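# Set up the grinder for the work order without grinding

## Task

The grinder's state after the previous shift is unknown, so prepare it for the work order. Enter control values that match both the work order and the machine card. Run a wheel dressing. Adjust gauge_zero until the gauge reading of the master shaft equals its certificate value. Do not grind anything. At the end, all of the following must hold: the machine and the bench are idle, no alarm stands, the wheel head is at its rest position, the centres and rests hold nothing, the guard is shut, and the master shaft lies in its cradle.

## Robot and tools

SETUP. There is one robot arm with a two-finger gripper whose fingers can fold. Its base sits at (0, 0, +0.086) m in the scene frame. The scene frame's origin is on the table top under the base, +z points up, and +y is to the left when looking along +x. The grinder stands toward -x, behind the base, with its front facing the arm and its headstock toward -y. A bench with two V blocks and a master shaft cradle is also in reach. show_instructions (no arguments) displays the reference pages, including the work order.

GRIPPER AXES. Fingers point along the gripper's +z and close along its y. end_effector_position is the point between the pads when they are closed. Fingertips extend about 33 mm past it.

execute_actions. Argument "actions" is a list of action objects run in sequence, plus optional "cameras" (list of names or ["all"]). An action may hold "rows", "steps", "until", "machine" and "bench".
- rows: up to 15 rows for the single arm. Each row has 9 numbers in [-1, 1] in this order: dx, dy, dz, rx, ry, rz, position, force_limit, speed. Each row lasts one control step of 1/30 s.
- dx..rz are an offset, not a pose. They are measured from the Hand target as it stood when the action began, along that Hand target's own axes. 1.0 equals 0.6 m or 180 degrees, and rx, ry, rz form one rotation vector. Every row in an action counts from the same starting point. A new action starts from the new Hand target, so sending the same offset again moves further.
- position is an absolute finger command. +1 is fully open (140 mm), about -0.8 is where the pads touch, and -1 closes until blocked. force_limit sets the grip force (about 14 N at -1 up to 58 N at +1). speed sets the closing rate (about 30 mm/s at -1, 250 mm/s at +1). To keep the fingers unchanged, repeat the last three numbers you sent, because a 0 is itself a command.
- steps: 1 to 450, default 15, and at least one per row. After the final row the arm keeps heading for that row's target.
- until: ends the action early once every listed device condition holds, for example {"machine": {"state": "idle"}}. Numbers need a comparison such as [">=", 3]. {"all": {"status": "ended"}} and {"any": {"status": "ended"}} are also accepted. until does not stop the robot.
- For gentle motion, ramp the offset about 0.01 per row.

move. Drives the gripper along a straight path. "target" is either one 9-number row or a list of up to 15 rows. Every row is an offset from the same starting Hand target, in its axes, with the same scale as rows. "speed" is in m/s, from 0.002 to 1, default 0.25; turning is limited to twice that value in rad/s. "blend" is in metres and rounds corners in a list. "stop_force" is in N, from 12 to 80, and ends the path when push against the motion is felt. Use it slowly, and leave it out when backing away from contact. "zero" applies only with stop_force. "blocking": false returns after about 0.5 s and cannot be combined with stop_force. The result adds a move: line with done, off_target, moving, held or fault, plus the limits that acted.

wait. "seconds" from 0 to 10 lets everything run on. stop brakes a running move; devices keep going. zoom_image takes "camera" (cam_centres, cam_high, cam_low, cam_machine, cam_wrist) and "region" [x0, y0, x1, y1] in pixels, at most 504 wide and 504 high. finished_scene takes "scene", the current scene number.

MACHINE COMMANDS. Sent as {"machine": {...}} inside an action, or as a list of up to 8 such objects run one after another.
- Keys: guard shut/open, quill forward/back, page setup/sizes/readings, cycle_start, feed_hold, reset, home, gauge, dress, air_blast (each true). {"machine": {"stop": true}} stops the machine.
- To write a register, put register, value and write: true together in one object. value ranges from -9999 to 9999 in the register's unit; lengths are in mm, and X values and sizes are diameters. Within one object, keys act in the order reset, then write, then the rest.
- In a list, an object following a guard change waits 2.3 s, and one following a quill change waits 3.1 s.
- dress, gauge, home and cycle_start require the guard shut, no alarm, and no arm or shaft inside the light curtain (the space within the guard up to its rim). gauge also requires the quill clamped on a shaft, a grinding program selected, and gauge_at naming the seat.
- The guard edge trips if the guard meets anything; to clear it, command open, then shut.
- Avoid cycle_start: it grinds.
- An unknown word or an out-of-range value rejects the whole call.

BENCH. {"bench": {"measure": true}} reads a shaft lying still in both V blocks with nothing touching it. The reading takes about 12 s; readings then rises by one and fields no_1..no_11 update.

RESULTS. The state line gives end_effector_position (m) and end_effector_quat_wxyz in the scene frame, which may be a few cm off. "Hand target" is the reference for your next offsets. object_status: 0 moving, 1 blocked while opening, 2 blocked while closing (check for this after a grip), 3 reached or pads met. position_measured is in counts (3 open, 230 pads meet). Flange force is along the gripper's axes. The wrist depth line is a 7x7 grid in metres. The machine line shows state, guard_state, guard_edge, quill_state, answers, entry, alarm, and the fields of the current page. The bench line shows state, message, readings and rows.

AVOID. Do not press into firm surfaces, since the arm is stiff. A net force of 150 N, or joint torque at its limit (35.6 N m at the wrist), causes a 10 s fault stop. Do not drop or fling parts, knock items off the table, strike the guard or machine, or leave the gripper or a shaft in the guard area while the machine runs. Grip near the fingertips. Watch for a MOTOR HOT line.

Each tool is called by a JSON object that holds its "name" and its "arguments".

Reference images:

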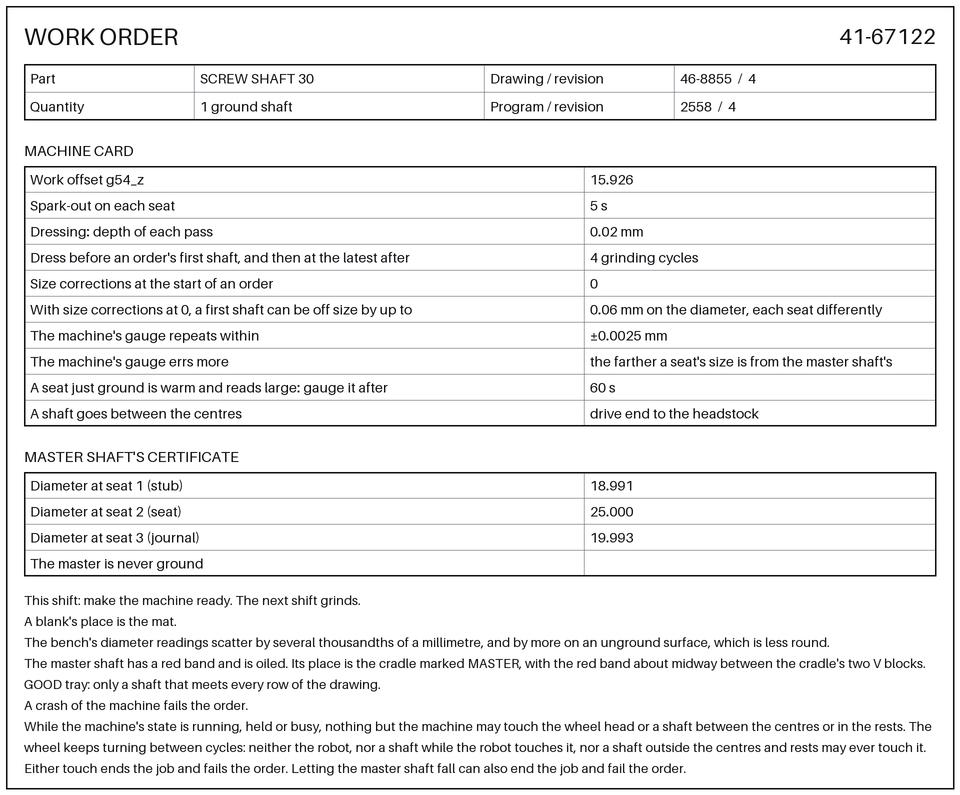

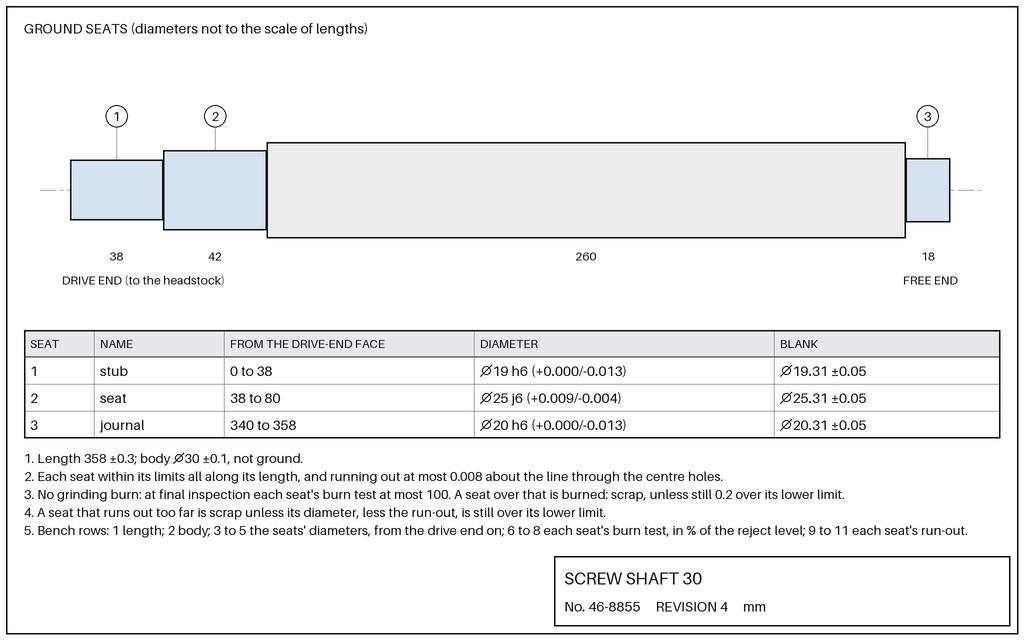

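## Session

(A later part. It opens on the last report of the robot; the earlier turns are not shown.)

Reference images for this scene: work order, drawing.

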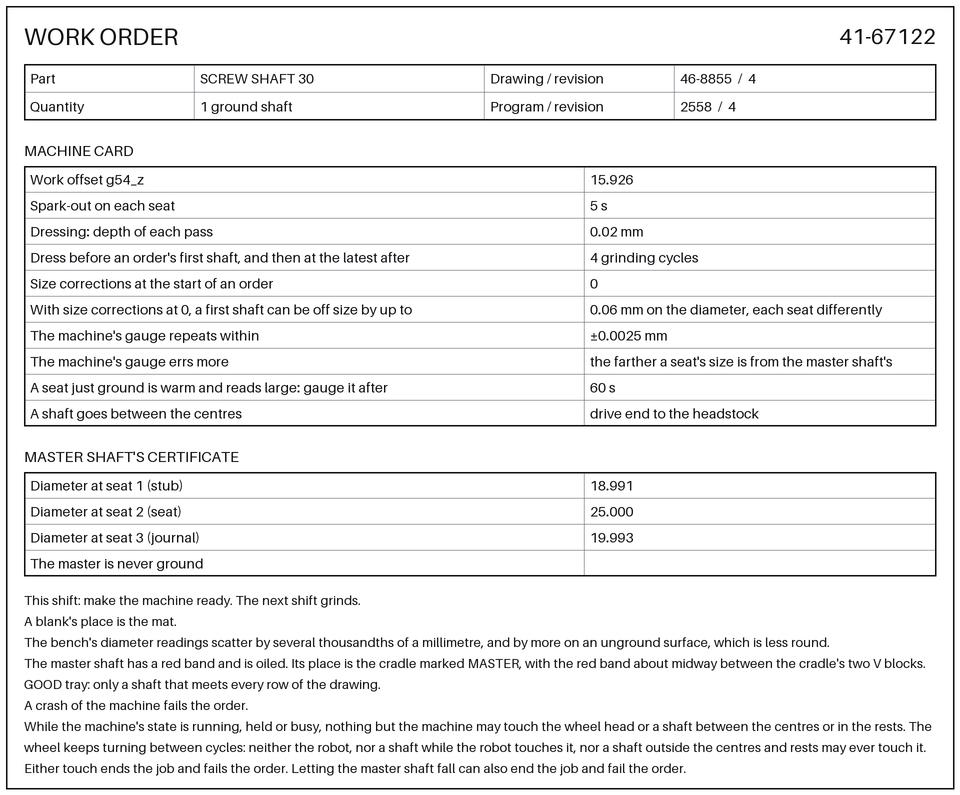

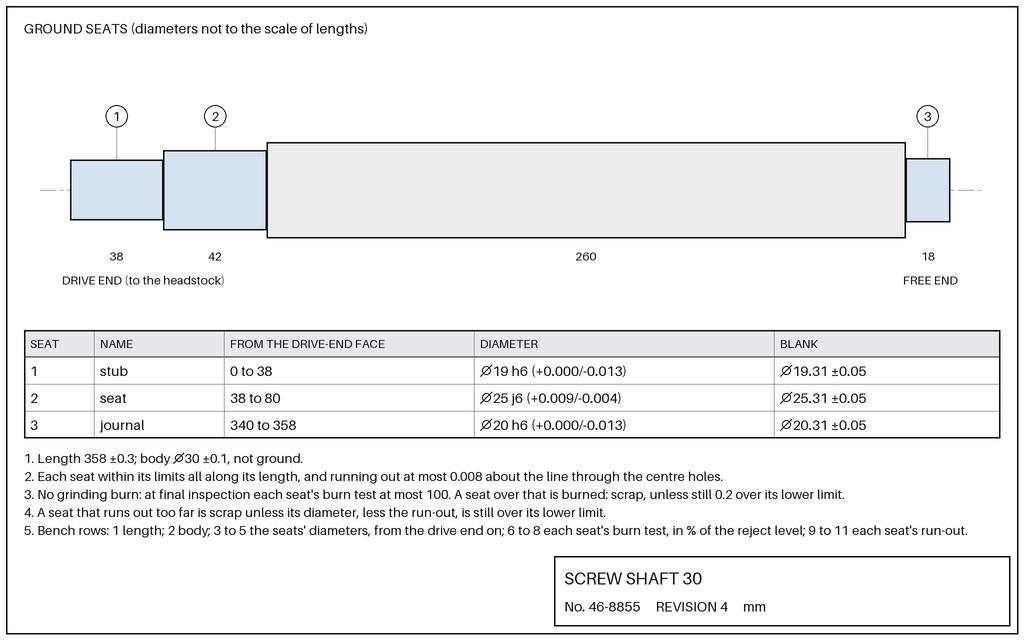

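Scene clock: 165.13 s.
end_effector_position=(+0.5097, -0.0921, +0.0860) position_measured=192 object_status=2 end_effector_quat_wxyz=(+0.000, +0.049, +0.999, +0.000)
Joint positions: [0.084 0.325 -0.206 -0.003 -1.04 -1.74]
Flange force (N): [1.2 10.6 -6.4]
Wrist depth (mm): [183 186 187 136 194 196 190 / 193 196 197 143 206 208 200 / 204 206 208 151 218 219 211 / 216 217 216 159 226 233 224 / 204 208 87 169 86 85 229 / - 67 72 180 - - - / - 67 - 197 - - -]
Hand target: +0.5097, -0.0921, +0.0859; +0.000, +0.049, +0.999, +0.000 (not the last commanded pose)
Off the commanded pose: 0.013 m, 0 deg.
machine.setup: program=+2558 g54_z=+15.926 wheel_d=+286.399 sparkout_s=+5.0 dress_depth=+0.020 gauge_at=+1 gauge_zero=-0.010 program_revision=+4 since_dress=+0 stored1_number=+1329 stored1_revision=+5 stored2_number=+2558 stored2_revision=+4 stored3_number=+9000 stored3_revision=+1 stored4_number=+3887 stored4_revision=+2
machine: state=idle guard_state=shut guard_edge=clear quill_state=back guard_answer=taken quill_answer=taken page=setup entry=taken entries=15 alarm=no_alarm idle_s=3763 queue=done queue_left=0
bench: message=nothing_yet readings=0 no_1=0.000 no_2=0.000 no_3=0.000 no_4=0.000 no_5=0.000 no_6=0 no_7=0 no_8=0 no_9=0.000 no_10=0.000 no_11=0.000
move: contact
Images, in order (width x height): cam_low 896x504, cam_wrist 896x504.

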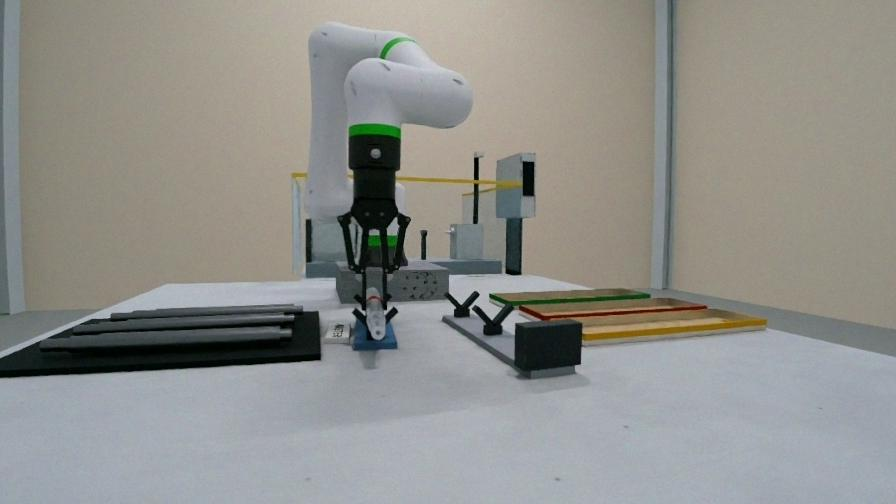

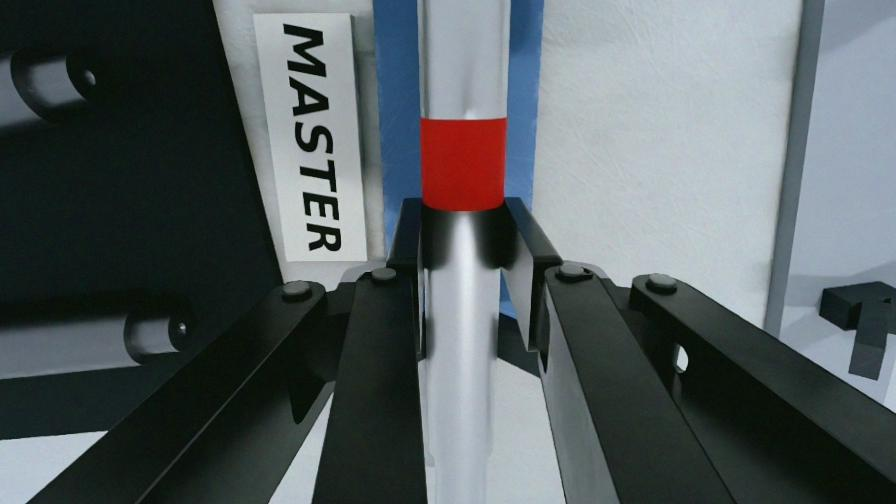

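{"name": "execute_actions", "arguments": {"actions": [{"rows":[[0,0,0,0,0,0,0.0,1,-1]],"steps":50}]}}

{"name": "move", "arguments": {"target": [0,0,-0.4,0,0,0,0,1,-1], "speed": 0.15, "cameras": ["all"]}}

{"name": "execute_actions", "arguments": {"actions": [{"machine":{"page":"sizes"},"steps":2}]}}

{"name": "execute_actions", "arguments": {"actions": [{"machine":{"page":"readings"},"steps":2}]}}

Scene clock: 167.23 s.
end_effector_position=(+0.5097, -0.0921, +0.0859) position_measured=129 object_status=3 end_effector_quat_wxyz=(+0.000, +0.049, +0.999, +0.000)
Joint positions: [0.084 0.325 -0.206 -0.003 -1.04 -1.74]
Flange force (N): [0.6 1.7 -3.9]
Wrist depth (mm): [183 186 187 136 194 196 190 / 193 196 197 144 206 208 199 / 204 205 208 152 216 219 210 / 216 217 136 164 137 231 223 / 224 88 108 175 180 85 196 / - 76 260 192 262 68 - / - - 280 208 282 - -]
Hand target: +0.5097, -0.0921, +0.0859; +0.000, +0.049, +0.999, +0.000
Off the commanded pose: 0.000 m, 0 deg.
machine.setup: program=+2558 g54_z=+15.926 wheel_d=+286.399 sparkout_s=+5.0 dress_depth=+0.020 gauge_at=+1 gauge_zero=-0.010 program_revision=+4 since_dress=+0 stored1_number=+1329 stored1_revision=+5 stored2_number=+2558 stored2_revision=+4 stored3_number=+9000 stored3_revision=+1 stored4_number=+3887 stored4_revision=+2
machine: state=idle guard_state=shut guard_edge=clear quill_state=back guard_answer=taken quill_answer=taken page=setup entry=taken entries=15 alarm=no_alarm idle_s=3766 queue=done queue_left=0
bench: message=nothing_yet readings=0 no_1=0.000 no_2=0.000 no_3=0.000 no_4=0.000 no_5=0.000 no_6=0 no_7=0 no_8=0 no_9=0.000 no_10=0.000 no_11=0.000

Scene clock: 169.17 s.
end_effector_position=(+0.5095, -0.0922, +0.3260) position_measured=129 object_status=3 end_effector_quat_wxyz=(+0.000, +0.049, +0.999, +0.000)
Joint positions: [0.082 0.176 0.193 -0.003 -1.587 -1.741]
Flange force (N): [-1.0 1.4 -4.7]
Wrist depth (mm): [393 395 400 360 407 405 409 / 403 399 419 418 430 430 436 / 437 434 438 436 449 449 456 / 462 463 135 481 137 480 481 / 498 88 108 510 138 85 509 / - 76 544 545 548 68 - / - - 584 581 587 - -]
Hand target: +0.5095, -0.0921, +0.3259; +0.000, +0.049, +0.999, +0.000
Off the commanded pose: 0.000 m, 0 deg.
machine.setup: program=+2558 g54_z=+15.926 wheel_d=+286.399 sparkout_s=+5.0 dress_depth=+0.020 gauge_at=+1 gauge_zero=-0.010 program_revision=+4 since_dress=+0 stored1_number=+1329 stored1_revision=+5 stored2_number=+2558 stored2_revision=+4 stored3_number=+9000 stored3_revision=+1 stored4_number=+3887 stored4_revision=+2
machine: state=idle guard_state=shut guard_edge=clear quill_state=back guard_answer=taken quill_answer=taken page=setup entry=taken entries=15 alarm=no_alarm idle_s=3767 queue=done queue_left=0
bench: message=nothing_yet readings=0 no_1=0.000 no_2=0.000 no_3=0.000 no_4=0.000 no_5=0.000 no_6=0 no_7=0 no_8=0 no_9=0.000 no_10=0.000 no_11=0.000
move: done

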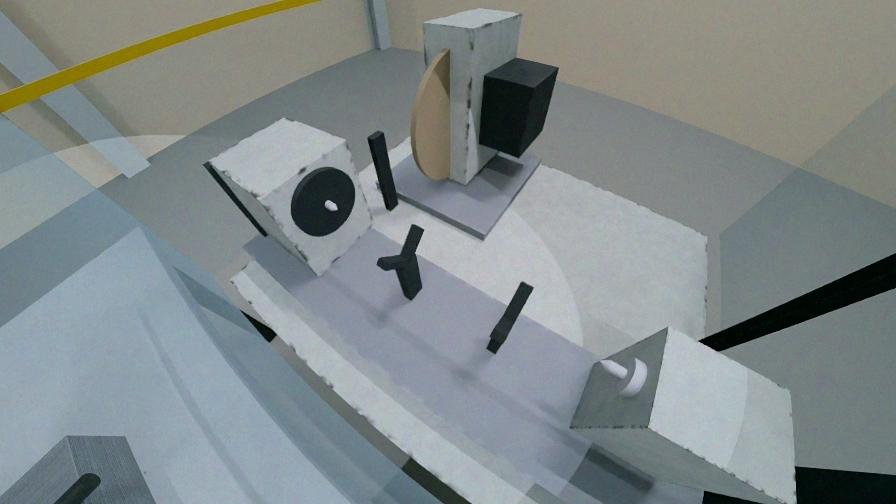

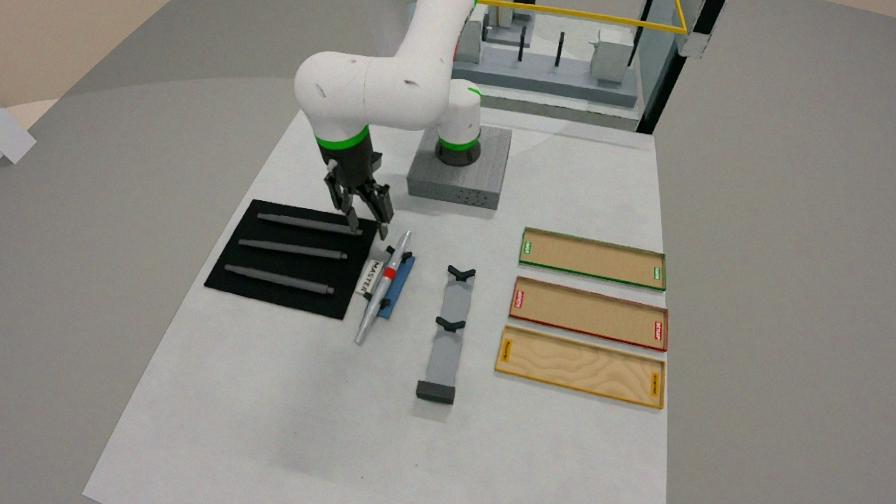

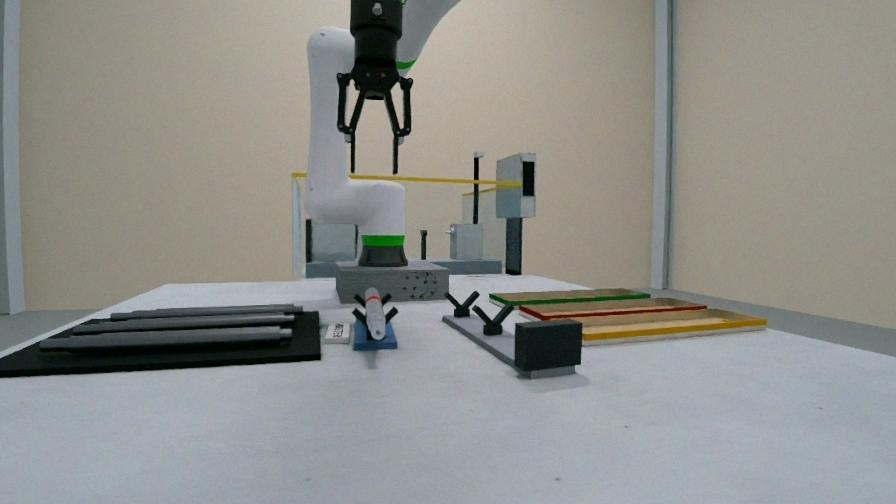

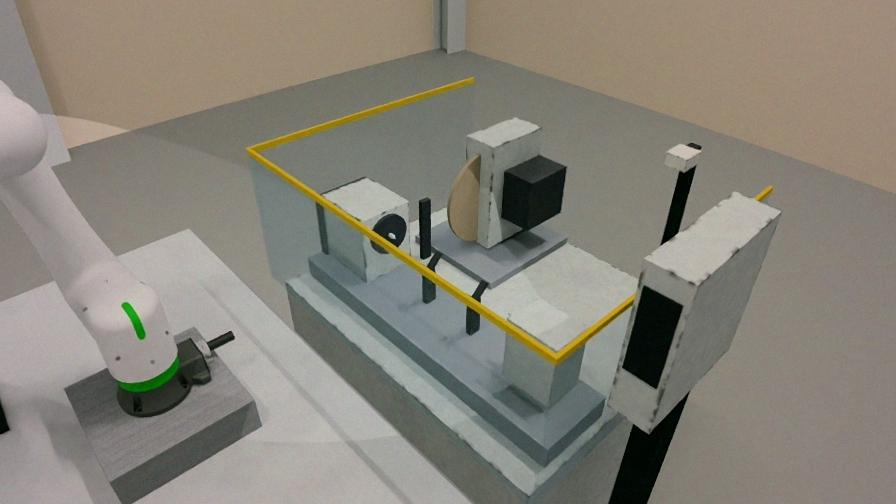

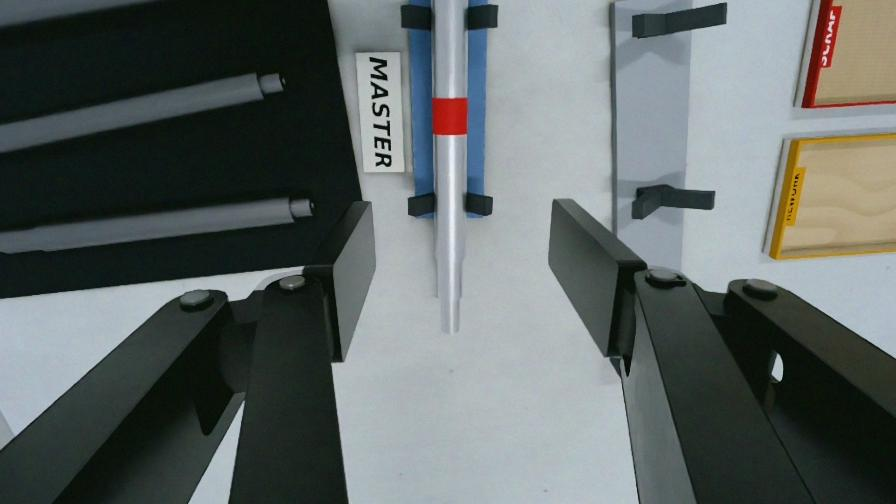

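Scene clock: 169.43 s.
end_effector_position=(+0.5095, -0.0921, +0.3260) position_measured=129 object_status=3 end_effector_quat_wxyz=(+0.000, +0.049, +0.999, +0.000)
Joint positions: [0.082 0.176 0.193 -0.003 -1.587 -1.741]
Flange force (N): [1.0 1.6 -3.8]
Wrist depth (mm): [392 394 401 394 409 405 411 / 405 398 419 414 430 429 429 / 437 435 438 438 450 446 458 / 460 465 135 475 137 478 481 / 494 88 108 512 138 85 508 / - 76 541 548 548 68 - / - - 585 585 587 - -]
Hand target: +0.5095, -0.0921, +0.3259; +0.000, +0.049, +0.999, +0.000
Tool commands: gripper/position=+0.0 gripper/force_limit=+1.0 gripper/speed=-1.0
Off the commanded pose: 0.000 m, 0 deg.
machine.sizes: size_1=+0.000 size_2=+0.000 size_3=+0.000 aim_1=+18.994 aim_2=+25.003 aim_3=+19.994
machine: state=idle guard_state=shut guard_edge=clear quill_state=back guard_answer=taken quill_answer=taken page=sizes entry=taken entries=15 alarm=no_alarm idle_s=3768 queue=done queue_left=0
bench: message=nothing_yet readings=0 no_1=0.000 no_2=0.000 no_3=0.000 no_4=0.000 no_5=0.000 no_6=0 no_7=0 no_8=0 no_9=0.000 no_10=0.000 no_11=0.000

Scene clock: 169.70 s.
end_effector_position=(+0.5095, -0.0921, +0.3259) position_measured=129 object_status=3 end_effector_quat_wxyz=(+0.000, +0.049, +0.999, +0.000)
Joint positions: [0.082 0.176 0.193 -0.003 -1.587 -1.74]
Flange force (N): [0.2 1.6 -3.3]
Wrist depth (mm): [392 395 400 396 407 404 411 / 404 398 418 414 430 429 435 / 436 436 438 440 451 448 456 / 465 466 135 478 137 481 481 / 496 88 108 511 138 85 508 / - 76 545 546 545 68 - / - - 583 581 584 - -]
Hand target: +0.5095, -0.0921, +0.3259; +0.000, +0.049, +0.999, +0.000
Tool commands: gripper/position=+0.0 gripper/force_limit=+1.0 gripper/speed=-1.0
Off the commanded pose: 0.000 m, 0 deg.
machine.readings: gauge_d=+18.990 gauge_d_1=+0.000 gauge_d_2=+0.000 gauge_d_3=+0.000 pos_x=+0.000 pos_z=+0.000 load_peak=+0.0 cycles=+0
machine: state=idle guard_state=shut guard_edge=clear quill_state=back guard_answer=taken quill_answer=taken page=readings entry=taken entries=15 alarm=no_alarm idle_s=3768 queue=done queue_left=0
bench: message=nothing_yet readings=0 no_1=0.000 no_2=0.000 no_3=0.000 no_4=0.000 no_5=0.000 no_6=0 no_7=0 no_8=0 no_9=0.000 no_10=0.000 no_11=0.000

{"name": "finished_scene", "arguments": {"scene": 2}}

The scene is finished: the task was done.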